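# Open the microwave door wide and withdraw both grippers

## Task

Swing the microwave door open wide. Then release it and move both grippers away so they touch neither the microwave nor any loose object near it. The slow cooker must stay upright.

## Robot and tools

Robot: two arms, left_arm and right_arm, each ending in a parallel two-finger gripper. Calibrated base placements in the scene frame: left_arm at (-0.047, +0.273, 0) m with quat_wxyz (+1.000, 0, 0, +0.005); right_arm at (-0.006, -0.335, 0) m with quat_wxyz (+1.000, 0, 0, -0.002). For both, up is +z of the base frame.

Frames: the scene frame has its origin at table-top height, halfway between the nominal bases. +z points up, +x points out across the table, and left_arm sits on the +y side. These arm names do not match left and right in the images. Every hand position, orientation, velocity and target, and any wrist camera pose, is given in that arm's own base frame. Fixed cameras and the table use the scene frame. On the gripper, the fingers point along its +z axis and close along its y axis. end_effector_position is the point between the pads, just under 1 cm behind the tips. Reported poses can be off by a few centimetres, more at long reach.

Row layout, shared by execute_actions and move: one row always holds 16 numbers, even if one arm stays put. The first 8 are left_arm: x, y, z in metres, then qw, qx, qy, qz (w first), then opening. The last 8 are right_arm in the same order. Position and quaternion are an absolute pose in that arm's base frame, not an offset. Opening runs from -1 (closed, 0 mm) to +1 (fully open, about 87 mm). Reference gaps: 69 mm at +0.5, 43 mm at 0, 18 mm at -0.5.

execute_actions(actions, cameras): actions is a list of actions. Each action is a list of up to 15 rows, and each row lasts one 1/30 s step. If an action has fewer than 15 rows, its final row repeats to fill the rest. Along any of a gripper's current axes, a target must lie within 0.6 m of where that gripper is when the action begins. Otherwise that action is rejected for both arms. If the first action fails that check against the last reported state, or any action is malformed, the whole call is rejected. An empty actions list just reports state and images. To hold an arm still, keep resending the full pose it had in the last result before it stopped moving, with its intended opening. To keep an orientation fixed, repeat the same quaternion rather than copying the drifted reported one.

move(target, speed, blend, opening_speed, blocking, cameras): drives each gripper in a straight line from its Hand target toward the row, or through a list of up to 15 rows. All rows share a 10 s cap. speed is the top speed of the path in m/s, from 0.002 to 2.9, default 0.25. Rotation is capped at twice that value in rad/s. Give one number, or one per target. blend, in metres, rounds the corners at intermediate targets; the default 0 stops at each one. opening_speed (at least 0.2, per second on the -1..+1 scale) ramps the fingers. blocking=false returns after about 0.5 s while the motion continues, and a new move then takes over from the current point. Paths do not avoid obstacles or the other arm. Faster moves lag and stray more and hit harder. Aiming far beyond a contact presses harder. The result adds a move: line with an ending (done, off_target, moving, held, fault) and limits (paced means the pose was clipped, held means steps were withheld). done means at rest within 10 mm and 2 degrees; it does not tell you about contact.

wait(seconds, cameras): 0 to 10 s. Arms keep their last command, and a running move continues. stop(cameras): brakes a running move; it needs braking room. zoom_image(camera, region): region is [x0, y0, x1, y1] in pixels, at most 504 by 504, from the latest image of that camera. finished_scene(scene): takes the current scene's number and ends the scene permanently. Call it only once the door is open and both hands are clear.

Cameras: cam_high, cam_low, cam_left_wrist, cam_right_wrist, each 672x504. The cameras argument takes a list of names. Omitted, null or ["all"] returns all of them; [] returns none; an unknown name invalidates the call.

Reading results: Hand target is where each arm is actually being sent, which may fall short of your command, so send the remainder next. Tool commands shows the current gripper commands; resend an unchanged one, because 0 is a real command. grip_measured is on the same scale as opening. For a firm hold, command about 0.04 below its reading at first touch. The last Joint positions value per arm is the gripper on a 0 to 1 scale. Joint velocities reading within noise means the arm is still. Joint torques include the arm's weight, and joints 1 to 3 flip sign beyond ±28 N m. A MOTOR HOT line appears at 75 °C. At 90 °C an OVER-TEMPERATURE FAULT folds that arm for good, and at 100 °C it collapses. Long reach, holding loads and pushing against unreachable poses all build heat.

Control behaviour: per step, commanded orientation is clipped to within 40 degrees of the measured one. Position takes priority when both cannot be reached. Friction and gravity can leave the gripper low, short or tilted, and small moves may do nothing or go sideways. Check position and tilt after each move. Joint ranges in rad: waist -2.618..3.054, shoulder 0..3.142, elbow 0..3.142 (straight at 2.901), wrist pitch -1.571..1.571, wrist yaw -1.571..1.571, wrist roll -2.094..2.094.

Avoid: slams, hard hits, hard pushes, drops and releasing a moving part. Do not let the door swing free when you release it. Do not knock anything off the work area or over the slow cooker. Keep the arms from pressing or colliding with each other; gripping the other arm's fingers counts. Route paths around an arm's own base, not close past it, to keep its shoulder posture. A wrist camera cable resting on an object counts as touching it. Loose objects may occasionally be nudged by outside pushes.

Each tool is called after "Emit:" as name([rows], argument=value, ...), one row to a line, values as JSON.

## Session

Emit:
execute_actions(actions=[])

Emit:
zoom_image(camera="cam_high", region=[200, 110, 480, 450])

Scene clock: 0.00 s.
left_arm: end_effector_position=(+0.3747, +0.0118, +0.0832) grip_measured=+1.000 end_effector_quat_wxyz=(+0.659, -0.062, +0.746, +0.071) | right_arm: end_effector_position=(+0.3854, +0.0004, +0.0938) grip_measured=+0.990 end_effector_quat_wxyz=(+0.684, +0.025, +0.726, -0.074)
Joint positions: left_arm=[-0.101 1.562 0.241 1.194 -0.289 -0.012 1] | right_arm=[0.13 1.627 0.257 1.314 0.272 -0.059 0.995]
Joint velocities: within noise
Joint torques (N m): no reading
Heat: left arm: 33 °C; right arm: 36 °C.
Hand target: left_arm +0.3772, +0.0115, +0.0887; +0.665, -0.063, +0.740, +0.070 | right_arm +0.3887, +0.0009, +0.1034; +0.695, +0.028, +0.715, -0.072
Tool commands: left_gripper/opening=+1.0 right_gripper/opening=+1.0

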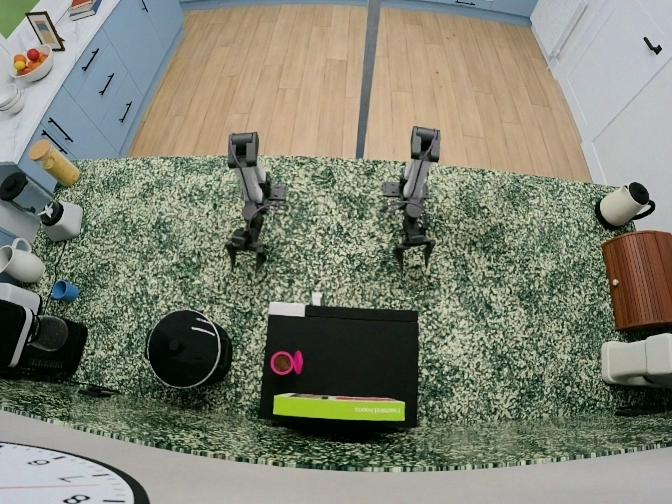

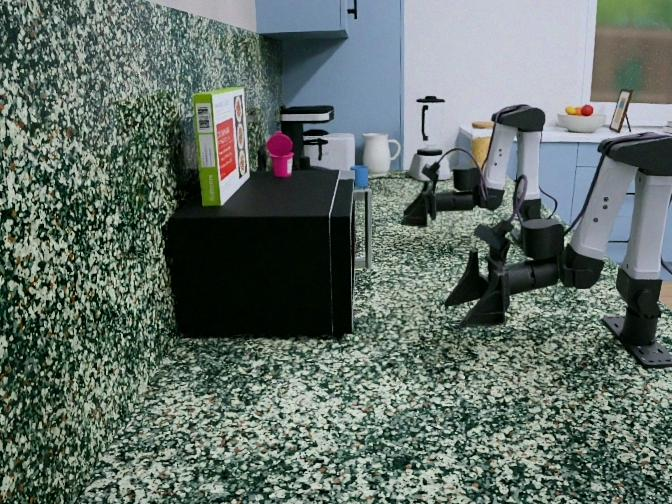

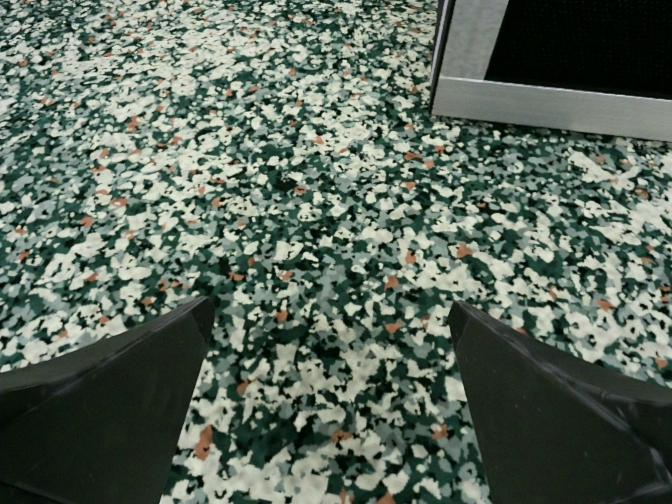

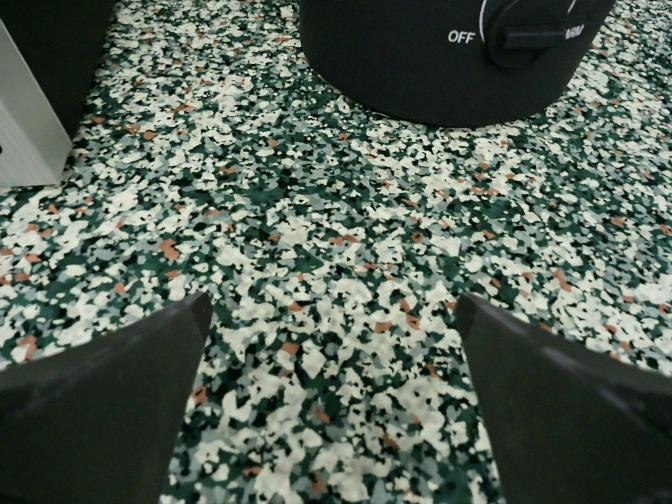

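Scaled by 1.482 from the camera's 672x504 image, which has a finer 960x720 frame.

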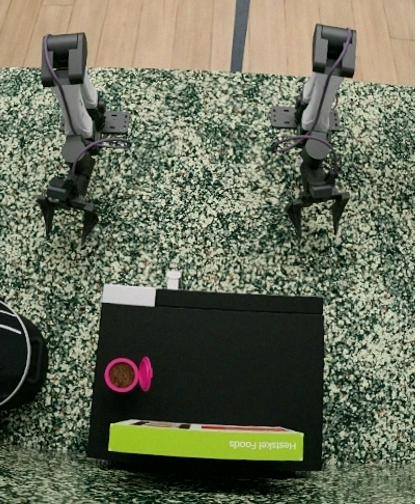

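Emit:
move(target=[0.20,0.30,0.12,0.6124,-0.3536,0.6124,0.3536,1, 0.40,0.285,0.166,0.7064,0.0308,0.7064,-0.0308,1])

Emit:
zoom_image(camera="cam_low", region=[330, 150, 480, 290])

Scene clock: 2.77 s.
left_arm: end_effector_position=(+0.1946, +0.2935, +0.1064) grip_measured=+1.000 end_effector_quat_wxyz=(+0.596, -0.363, +0.625, +0.350) | right_arm: end_effector_position=(+0.3963, +0.2813, +0.1583) grip_measured=+0.990 end_effector_quat_wxyz=(+0.702, +0.017, +0.711, -0.037)
Joint positions: left_arm=[0.915 1.389 0.135 1.21 -0.142 -0.001 1] | right_arm=[0.927 1.885 0.953 0.91 1.003 -0.01 0.995]
Joint velocities: within noise
Joint torques (N m): left_arm=[0.46 -2.21 6.99 2.25 0.15 0.03] | right_arm=[0.16 -7.79 8.03 1.54 0.22 0.15]
Heat: left arm: 33 °C; right arm: 36 °C.
Hand target: left_arm +0.1996, +0.2995, +0.1200; +0.612, -0.354, +0.613, +0.354 | right_arm +0.3998, +0.2849, +0.1660; +0.707, +0.031, +0.706, -0.031
Off the commanded pose: left_arm 0.016 m, 3 deg | right_arm 0.009 m, 2 deg.
move: off_target (left_arm)

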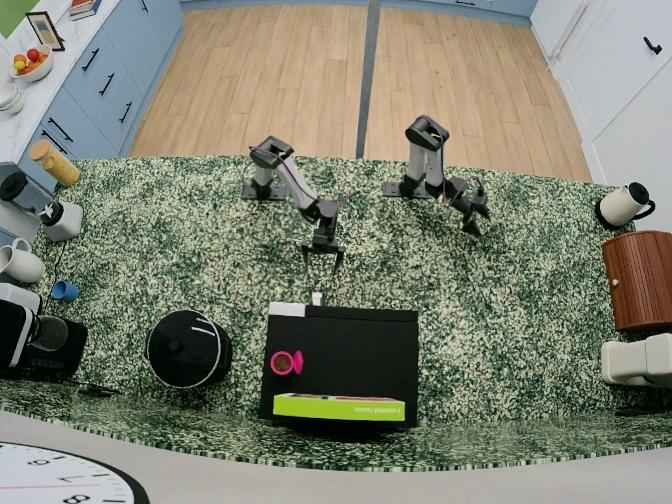

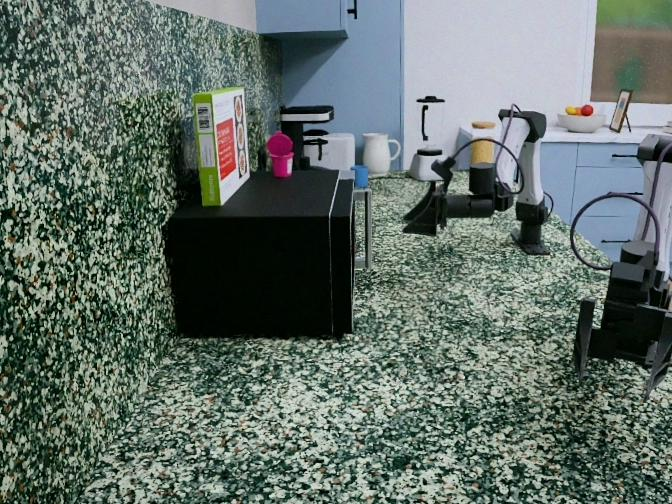

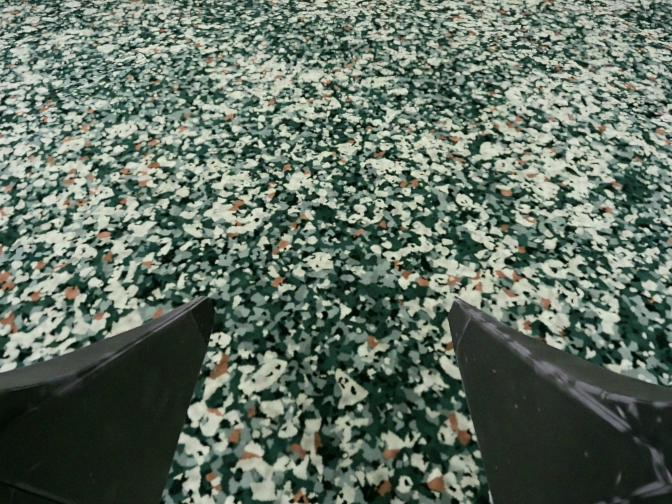

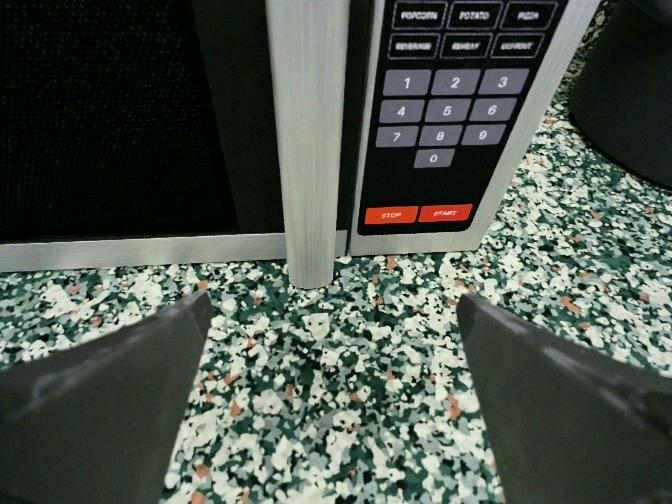

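Scaled by 3.360 from the camera's 672x504 image, which has a finer 960x720 frame.

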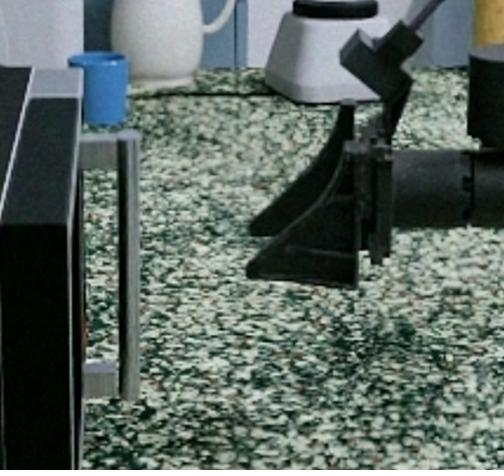

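Emit:
move([
  [0.20,0.30,0.12,0.6124,-0.3536,0.6124,0.3536,1, 0.46,0.2875,0.166,0.7064,0.0308,0.7064,-0.0308,1],
  [0.20,0.30,0.12,0.6124,-0.3536,0.6124,0.3536,1, 0.493,0.2875,0.166,0.7064,0.0308,0.7064,-0.0308,1],
], speed=[0.2,0.1])

Emit:
zoom_image(camera="cam_low", region=[330, 150, 480, 290])

Scene clock: 4.43 s.
left_arm: end_effector_position=(+0.1947, +0.2935, +0.1065) grip_measured=+1.000 end_effector_quat_wxyz=(+0.596, -0.363, +0.625, +0.350) | right_arm: end_effector_position=(+0.4875, +0.2810, +0.1572) grip_measured=+0.990 end_effector_quat_wxyz=(+0.700, +0.025, +0.712, -0.045)
Joint positions: left_arm=[0.915 1.389 0.135 1.21 -0.142 -0.001 1] | right_arm=[0.762 2.085 1.256 0.804 0.861 -0.01 0.995]
Joint velocities: within noise
Joint torques (N m): left_arm=[0.47 -2.22 6.99 2.28 0.16 0.04] | right_arm=[-0.01 -9.78 8.62 1.6 -0.04 0.14]
Heat: left arm: 33 °C; right arm: 36 °C.
Hand target: left_arm +0.1996, +0.2995, +0.1200; +0.612, -0.354, +0.613, +0.354 | right_arm +0.4926, +0.2872, +0.1661; +0.706, +0.031, +0.706, -0.031
Off the commanded pose: left_arm 0.016 m, 3 deg | right_arm 0.012 m, 2 deg.
move: off_target (left_arm, right_arm)

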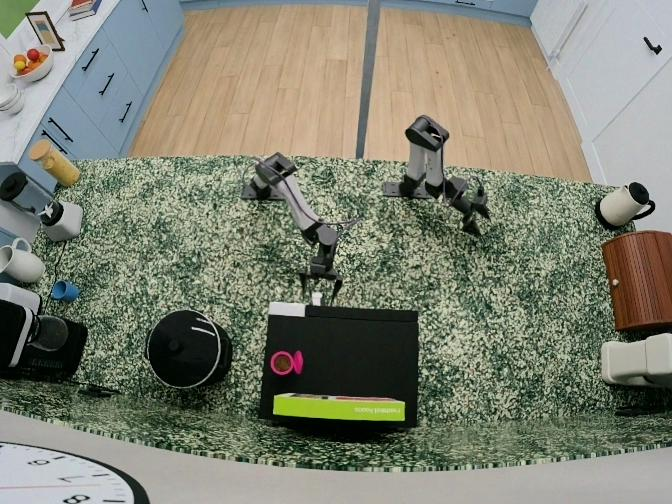

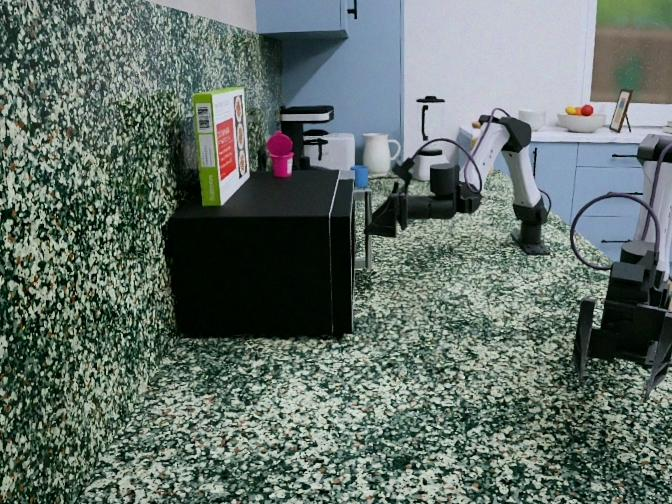

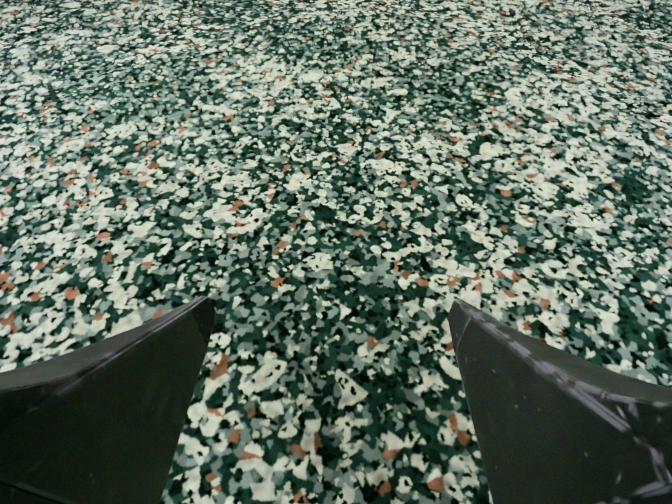

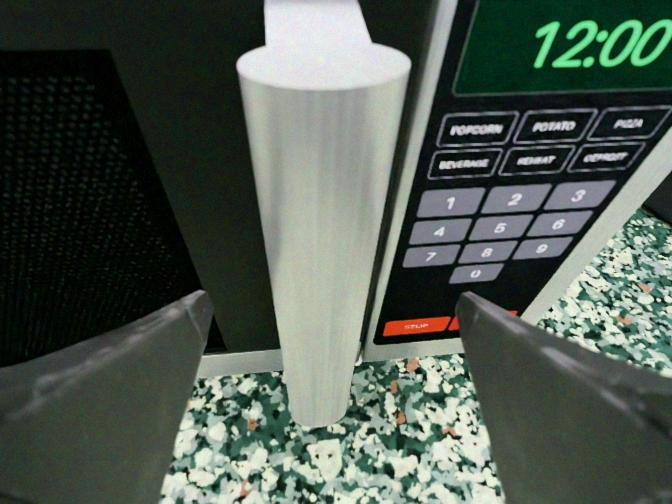

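Scaled by 3.360 from the camera's 672x504 image, which has a finer 960x720 frame.

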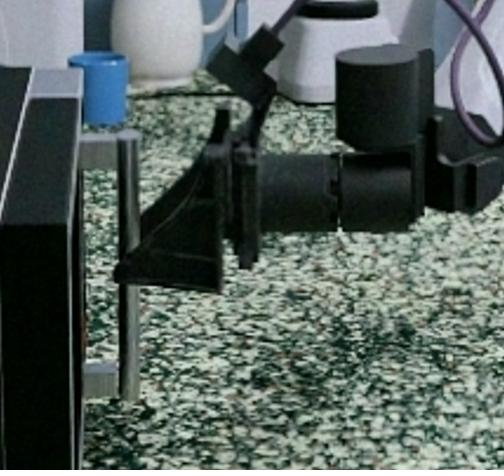

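Emit:
move(target=[0.20,0.30,0.12,0.6124,-0.3536,0.6124,0.3536,1, 0.503,0.2925,0.166,0.7064,0.0308,0.7064,-0.0308,1], speed=0.1, cameras=["cam_right_wrist"])

Emit:
move(target=[0.20,0.30,0.12,0.6124,-0.3536,0.6124,0.3536,1, 0.503,0.2925,0.166,0.7064,0.0308,0.7064,-0.0308,-0.34], opening_speed=1, cameras=["cam_right_wrist","cam_high"])

Scene clock: 5.57 s.
left_arm: end_effector_position=(+0.1947, +0.2935, +0.1066) grip_measured=+1.000 end_effector_quat_wxyz=(+0.596, -0.363, +0.625, +0.350) | right_arm: end_effector_position=(+0.4961, +0.2885, +0.1570) grip_measured=+0.990 end_effector_quat_wxyz=(+0.700, +0.023, +0.712, -0.043)
Joint positions: left_arm=[0.915 1.389 0.135 1.211 -0.142 -0.001 1] | right_arm=[0.76 2.119 1.312 0.782 0.853 -0.01 0.995]
Joint velocities: within noise
Joint torques (N m): left_arm=[0.43 -2.19 7.02 2.27 0.16 0.03] | right_arm=[-0.42 -10.09 8.7 1.6 -0.04 0.13]
Heat: left arm: 33 °C; right arm: 37 °C.
Hand target: left_arm +0.1996, +0.2995, +0.1200; +0.612, -0.354, +0.613, +0.354 | right_arm +0.5025, +0.2922, +0.1660; +0.706, +0.031, +0.706, -0.031
Off the commanded pose: left_arm 0.016 m, 3 deg | right_arm 0.012 m, 2 deg.
move: off_target (left_arm, right_arm)
Images, in order (width x height): cam_right_wrist 672x504.

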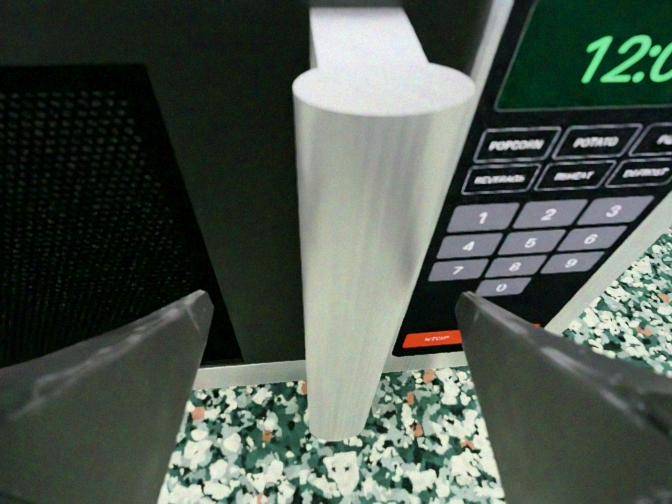

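Scene clock: 7.13 s.
left_arm: end_effector_position=(+0.1948, +0.2935, +0.1066) grip_measured=+1.000 end_effector_quat_wxyz=(+0.597, -0.362, +0.625, +0.350) | right_arm: end_effector_position=(+0.4971, +0.2849, +0.1565) grip_measured=-0.279 end_effector_quat_wxyz=(+0.699, +0.028, +0.713, -0.047)
Joint positions: left_arm=[0.915 1.389 0.135 1.211 -0.142 -0.001 1] | right_arm=[0.755 2.119 1.312 0.779 0.862 -0.007 0.36]
Joint velocities: within noise
Joint torques (N m): left_arm=[0.44 -2.21 7.04 2.26 0.15 0.04] | right_arm=[0.01 -10.11 8.69 1.63 -0.15 0.11]
Heat: left arm: 33 °C; right arm: 37 °C.
Hand target: left_arm +0.1996, +0.2995, +0.1200; +0.612, -0.354, +0.613, +0.354 | right_arm +0.5023, +0.2922, +0.1660; +0.706, +0.031, +0.706, -0.031
Off the commanded pose: left_arm 0.016 m, 3 deg | right_arm 0.014 m, 2 deg.
move: off_target (left_arm, right_arm)
Images, in order (width x height): cam_high 672x504, cam_right_wrist 672x504.

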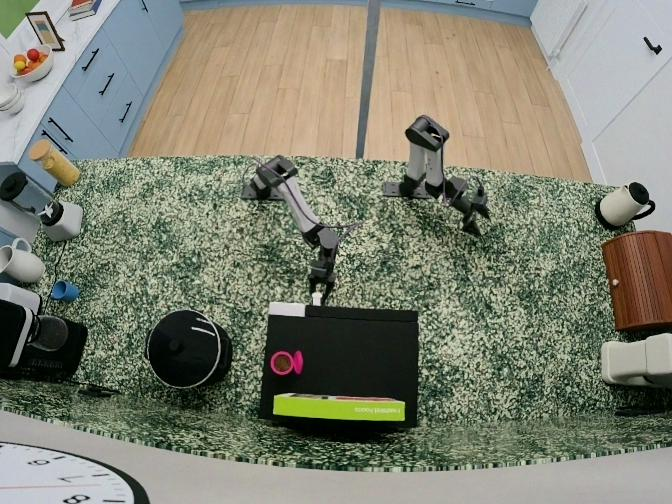

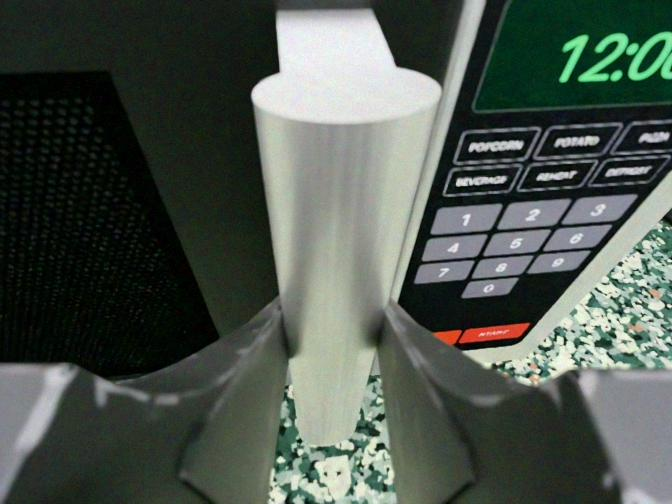

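Emit:
move([
  [0.20,0.30,0.12,0.6124,-0.3536,0.6124,0.3536,1, 0.4486,0.3057,0.166,0.703,0.074,0.703,-0.074,-0.32],
  [0.20,0.30,0.12,0.6124,-0.3536,0.6124,0.3536,1, 0.4006,0.3305,0.166,0.7003,0.098,0.7003,-0.098,-0.32],
  [0.20,0.30,0.12,0.6124,-0.3536,0.6124,0.3536,1, 0.3576,0.3634,0.166,0.6995,0.104,0.6995,-0.104,-0.32],
  [0.20,0.30,0.12,0.6124,-0.3536,0.6124,0.3536,1, 0.3209,0.4032,0.166,0.701,0.0923,0.701,-0.0923,-0.32],
  [0.20,0.30,0.12,0.6124,-0.3536,0.6124,0.3536,1, 0.2917,0.4486,0.166,0.7054,0.0493,0.7054,-0.0493,-0.32],
  [0.20,0.30,0.12,0.6124,-0.3536,0.6124,0.3536,1, 0.2744,0.4883,0.166,0.7071,0.0,0.7071,0.0,-0.32],
], speed=0.1, blend=0.01)

Scene clock: 11.73 s.
left_arm: end_effector_position=(+0.1948, +0.2935, +0.1067) grip_measured=+1.000 end_effector_quat_wxyz=(+0.597, -0.362, +0.625, +0.350) | right_arm: end_effector_position=(+0.2745, +0.4799, +0.1597) grip_measured=-0.320 end_effector_quat_wxyz=(+0.706, -0.003, +0.708, -0.014)
Joint positions: left_arm=[0.915 1.389 0.135 1.211 -0.142 -0.001 1] | right_arm=[1.368 2.283 1.592 0.672 1.383 -0.004 0.34]
Joint velocities: within noise
Joint torques (N m): left_arm=[0.44 -2.21 7.02 2.27 0.16 0.03] | right_arm=[0.36 -11.19 8.77 1.28 -0.03 0.08]
Heat: left arm: 34 °C; right arm: 40 °C.
Hand target: left_arm +0.1996, +0.2995, +0.1200; +0.612, -0.354, +0.613, +0.354 | right_arm +0.2742, +0.4879, +0.1662; +0.707, +0.000, +0.707, +0.000
Off the commanded pose: left_arm 0.016 m, 3 deg | right_arm 0.011 m, 2 deg.
move: off_target (left_arm, right_arm)

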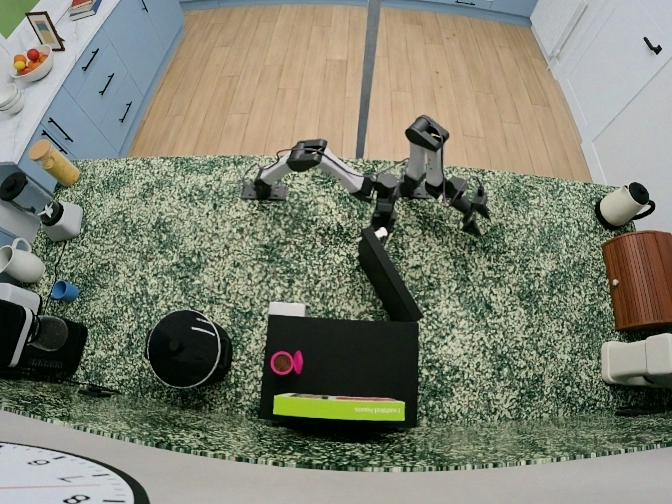

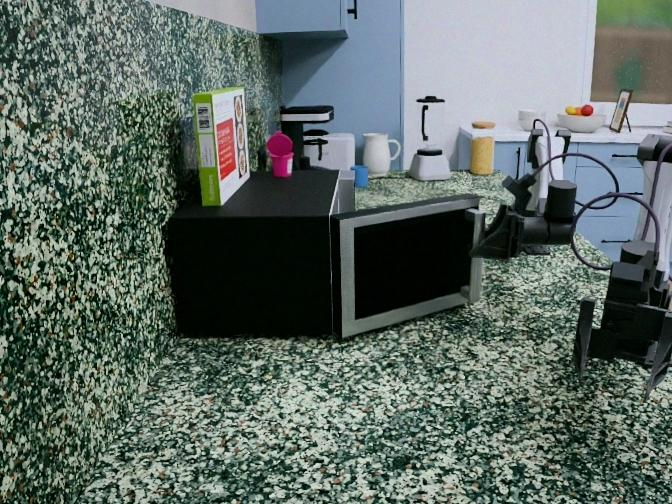

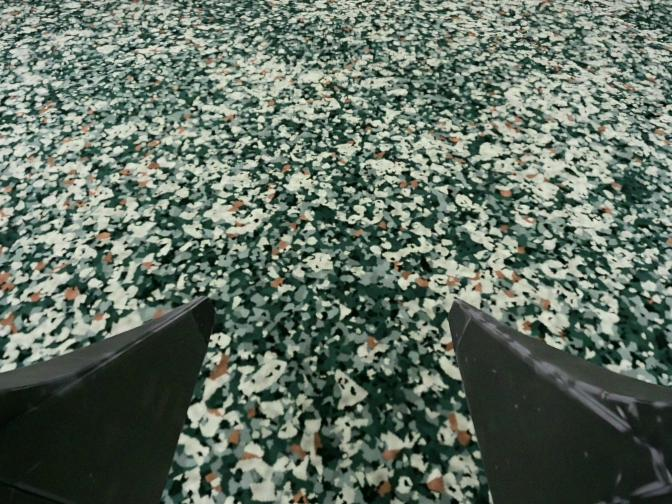

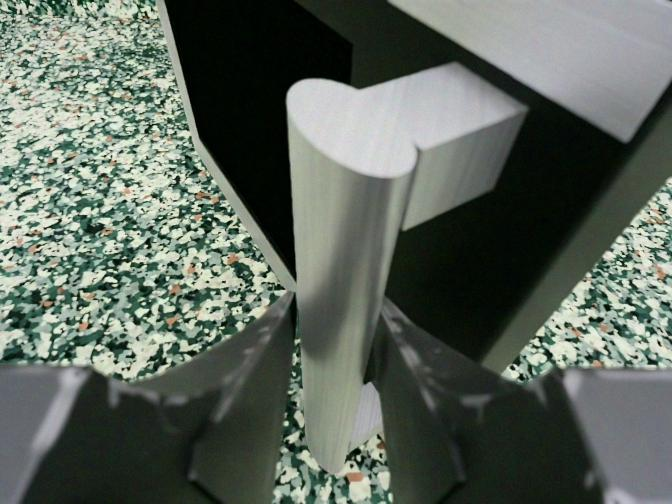

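Emit:
move([
  [0.20,0.30,0.12,0.6124,-0.3536,0.6124,0.3536,1, 0.2744,0.489,0.166,0.7071,0,0.7071,0,0.1],
  [0.20,0.30,0.12,0.6124,-0.3536,0.6124,0.3536,1, 0.222,0.486,0.166,0.7071,0,0.7071,0,0.1],
  [0.20,0.30,0.12,0.6124,-0.3536,0.6124,0.3536,1, 0.20,0.35,0.166,0.7071,0,0.7071,0,0.1],
  [0.20,0.30,0.12,0.6124,-0.3536,0.6124,0.3536,1, 0.24,0.28,0.166,0.6964,-0.1228,0.6964,0.1228,0.1],
  [0.20,0.30,0.12,0.6124,-0.3536,0.6124,0.3536,1, 0.32,0.35,0.166,0.6645,-0.2418,0.6645,0.2418,-1],
], speed=[0.1,0.1,0.2,0.2,0.2], blend=[0,0,0.03,0.03,0], cameras=["cam_high"])

Emit:
move([
  [0.20,0.30,0.12,0.6124,-0.3536,0.6124,0.3536,1, 0.315,0.44,0.166,0.6645,-0.2418,0.6645,0.2418,-1],
  [0.20,0.30,0.12,0.6124,-0.3536,0.6124,0.3536,1, 0.305,0.53,0.166,0.6645,-0.2418,0.6645,0.2418,-1],
], speed=[0.1,0.06], cameras=["cam_high"])

Emit:
zoom_image(camera="cam_high", region=[280, 180, 450, 330])

Scene clock: 17.40 s.
left_arm: end_effector_position=(+0.1948, +0.2935, +0.1067) grip_measured=+1.000 end_effector_quat_wxyz=(+0.597, -0.362, +0.625, +0.350) | right_arm: end_effector_position=(+0.3139, +0.3425, +0.1490) grip_measured=-1.000 end_effector_quat_wxyz=(+0.650, -0.250, +0.681, +0.228)
Joint positions: left_arm=[0.915 1.389 0.135 1.211 -0.142 -0.001 1] | right_arm=[0.913 1.636 0.638 0.945 0.223 -0.001 0]
Joint velocities: within noise
Joint torques (N m): left_arm=[0.44 -2.24 7.01 2.27 0.15 0.03] | right_arm=[-0.36 -5.63 8.13 2.11 -0.07 0.06]
Heat: left arm: 36 °C; right arm: 41 °C.
Hand target: left_arm +0.1996, +0.2995, +0.1200; +0.612, -0.354, +0.613, +0.354 | right_arm +0.3193, +0.3492, +0.1660; +0.664, -0.242, +0.665, +0.241
Off the commanded pose: left_arm 0.016 m, 3 deg | right_arm 0.020 m, 3 deg.
move: off_target (left_arm, right_arm); target 5's new opening was sent with right_arm's hand 0.019 m and 3 deg from that target
Images, in order (width x height): cam_high 672x504.

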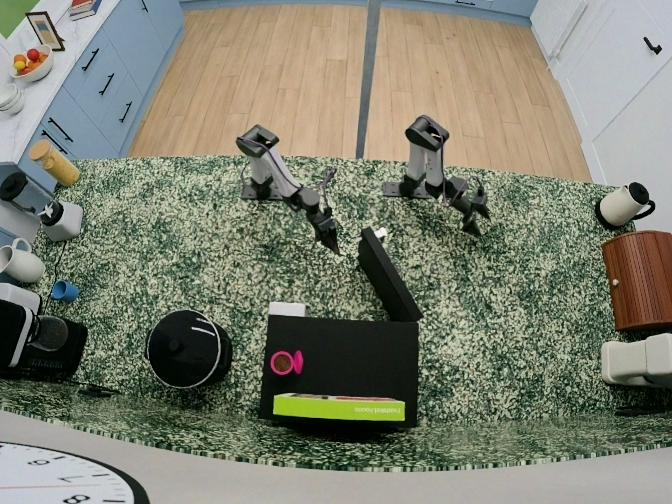

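Scene clock: 20.40 s.
left_arm: end_effector_position=(+0.1948, +0.2935, +0.1067) grip_measured=+1.000 end_effector_quat_wxyz=(+0.597, -0.362, +0.625, +0.350) | right_arm: end_effector_position=(+0.3033, +0.5241, +0.1555) grip_measured=-1.000 end_effector_quat_wxyz=(+0.657, -0.252, +0.670, +0.237)
Joint positions: left_arm=[0.915 1.389 0.135 1.211 -0.142 -0.001 1] | right_arm=[1.179 2.122 1.316 0.779 0.474 -0.001 0]
Joint velocities: within noise
Joint torques (N m): left_arm=[0.46 -2.18 7.01 2.27 0.16 0.03] | right_arm=[0.42 -10.26 8.9 1.76 0.21 0.06]
Heat: left arm: 36 °C; right arm: 42 °C.
Hand target: left_arm +0.1996, +0.2995, +0.1200; +0.612, -0.354, +0.613, +0.354 | right_arm +0.3048, +0.5296, +0.1660; +0.664, -0.242, +0.664, +0.242
Off the commanded pose: left_arm 0.016 m, 3 deg | right_arm 0.012 m, 2 deg.
move: off_target (left_arm, right_arm)
Images, in order (width x height): cam_high 672x504.

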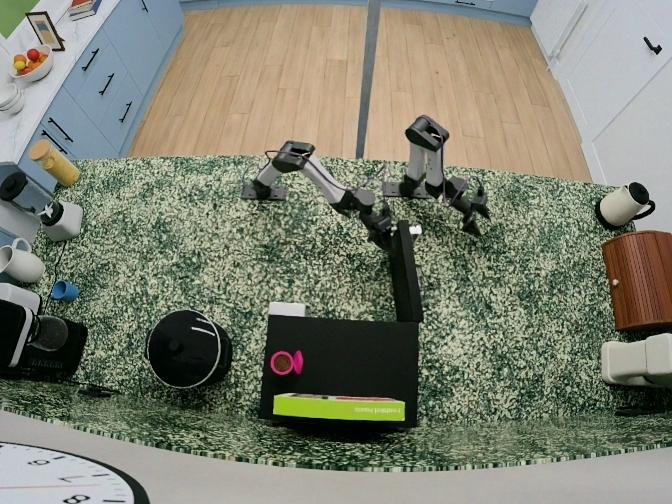

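Scaled by 2.965 from the camera's 672x504 image, which has a finer 960x720 frame.

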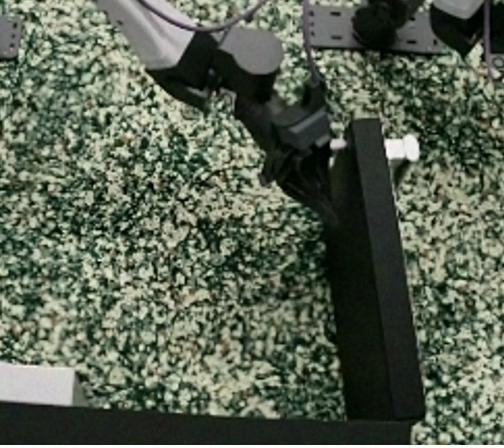

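Emit:
move(target=[0.20,0.30,0.12,0.6124,-0.3536,0.6124,0.3536,1, 0.303,0.575,0.166,0.6645,-0.2418,0.6645,0.2418,-1], speed=0.06, cameras=["cam_high"])

Emit:
move([
  [0.20,0.30,0.12,0.6124,-0.3536,0.6124,0.3536,1, 0.30,0.45,0.166,0.6645,-0.2418,0.6645,0.2418,-1],
  [0.20,0.30,0.12,0.6124,-0.3536,0.6124,0.3536,1, 0.28,0.24,0.166,0.6964,-0.1228,0.6964,0.1228,-1],
  [0.20,0.30,0.12,0.6124,-0.3536,0.6124,0.3536,1, 0.28,0.05,0.166,0.7071,0,0.7071,0,-1],
], speed=[0.12,0.3,0.3], blend=0.03, cameras=["cam_high"])

Scene clock: 22.23 s.
left_arm: end_effector_position=(+0.1948, +0.2935, +0.1067) grip_measured=+1.000 end_effector_quat_wxyz=(+0.597, -0.362, +0.625, +0.350) | right_arm: end_effector_position=(+0.3020, +0.5694, +0.1554) grip_measured=-1.000 end_effector_quat_wxyz=(+0.658, -0.252, +0.670, +0.236)
Joint positions: left_arm=[0.915 1.389 0.135 1.211 -0.142 -0.001 1] | right_arm=[1.217 2.261 1.551 0.683 0.512 -0.001 0]
Joint velocities: within noise
Joint torques (N m): left_arm=[0.46 -2.21 6.99 2.26 0.15 0.03] | right_arm=[0.51 -11.48 9.25 1.76 0.21 0.07]
Heat: left arm: 36 °C; right arm: 42 °C.
Hand target: left_arm +0.1996, +0.2995, +0.1200; +0.612, -0.354, +0.613, +0.354 | right_arm +0.3027, +0.5746, +0.1661; +0.664, -0.242, +0.664, +0.242
Off the commanded pose: left_arm 0.016 m, 3 deg | right_arm 0.012 m, 2 deg.
move: off_target (left_arm, right_arm)
Images, in order (width x height): cam_high 672x504.

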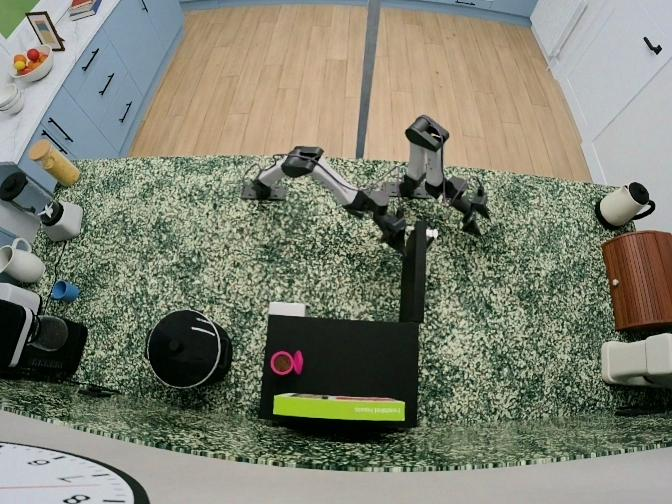

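Scene clock: 25.60 s.
left_arm: end_effector_position=(+0.1948, +0.2935, +0.1067) grip_measured=+1.000 end_effector_quat_wxyz=(+0.597, -0.362, +0.625, +0.350) | right_arm: end_effector_position=(+0.2782, +0.0482, +0.1572) grip_measured=-1.000 end_effector_quat_wxyz=(+0.701, -0.004, +0.713, -0.009)
Joint positions: left_arm=[0.915 1.389 0.135 1.211 -0.142 -0.001 1] | right_arm=[0.453 0.534 0.117 0.398 0.461 -0.009 0]
Joint velocities: within noise
Joint torques (N m): left_arm=[0.47 -2.22 7.01 2.26 0.16 0.04] | right_arm=[-0.4 0.49 8.14 1.77 -0.07 0.13]
Heat: left arm: 37 °C; right arm: 43 °C.
Hand target: left_arm +0.1996, +0.2995, +0.1200; +0.612, -0.354, +0.613, +0.354 | right_arm +0.2797, +0.0499, +0.1660; +0.707, +0.000, +0.707, +0.000
Off the commanded pose: left_arm 0.016 m, 3 deg | right_arm 0.009 m, 2 deg.
move: off_target (left_arm)
Images, in order (width x height): cam_high 672x504.

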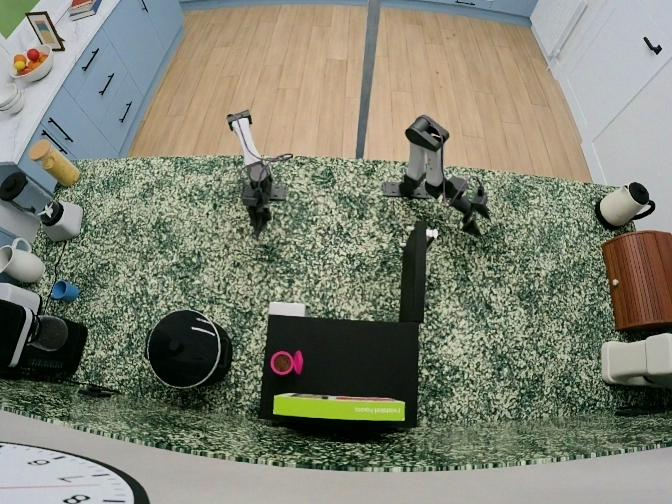

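Emit:
move(target=[0.12,0.36,0.14,0.5,-0.5,0.5,0.5,1, 0.28,0.05,0.166,0.7071,0,0.7071,0,-1], cameras=["cam_high"])

Emit:
finished_scene(scene=3)

Scene clock: 27.63 s.
left_arm: end_effector_position=(+0.1204, +0.3530, +0.1311) grip_measured=+1.000 end_effector_quat_wxyz=(+0.496, -0.498, +0.512, +0.494) | right_arm: end_effector_position=(+0.2781, +0.0483, +0.1568) grip_measured=-1.000 end_effector_quat_wxyz=(+0.700, -0.004, +0.714, -0.009)
Joint positions: left_arm=[0.985 1.427 0.292 1.111 -0.57 -0.001 1] | right_arm=[0.453 0.534 0.117 0.396 0.46 -0.009 0]
Joint velocities: within noise
Joint torques (N m): left_arm=[0.54 -2.84 7.64 1.94 -0.09 0.02] | right_arm=[-0.39 0.46 8.2 1.77 -0.07 0.12]
Heat: left arm: 37 °C; right arm: 42 °C.
Hand target: left_arm +0.1199, +0.3597, +0.1401; +0.500, -0.500, +0.500, +0.500 | right_arm +0.2797, +0.0499, +0.1661; +0.707, +0.000, +0.707, +0.000
Off the commanded pose: left_arm 0.011 m, 2 deg | right_arm 0.010 m, 2 deg.
move: off_target (left_arm)
Images, in order (width x height): cam_high 672x504.

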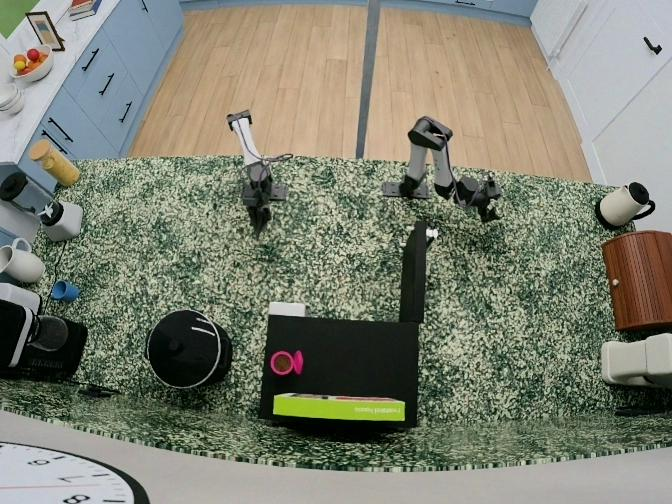

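The scene is finished: the task was done.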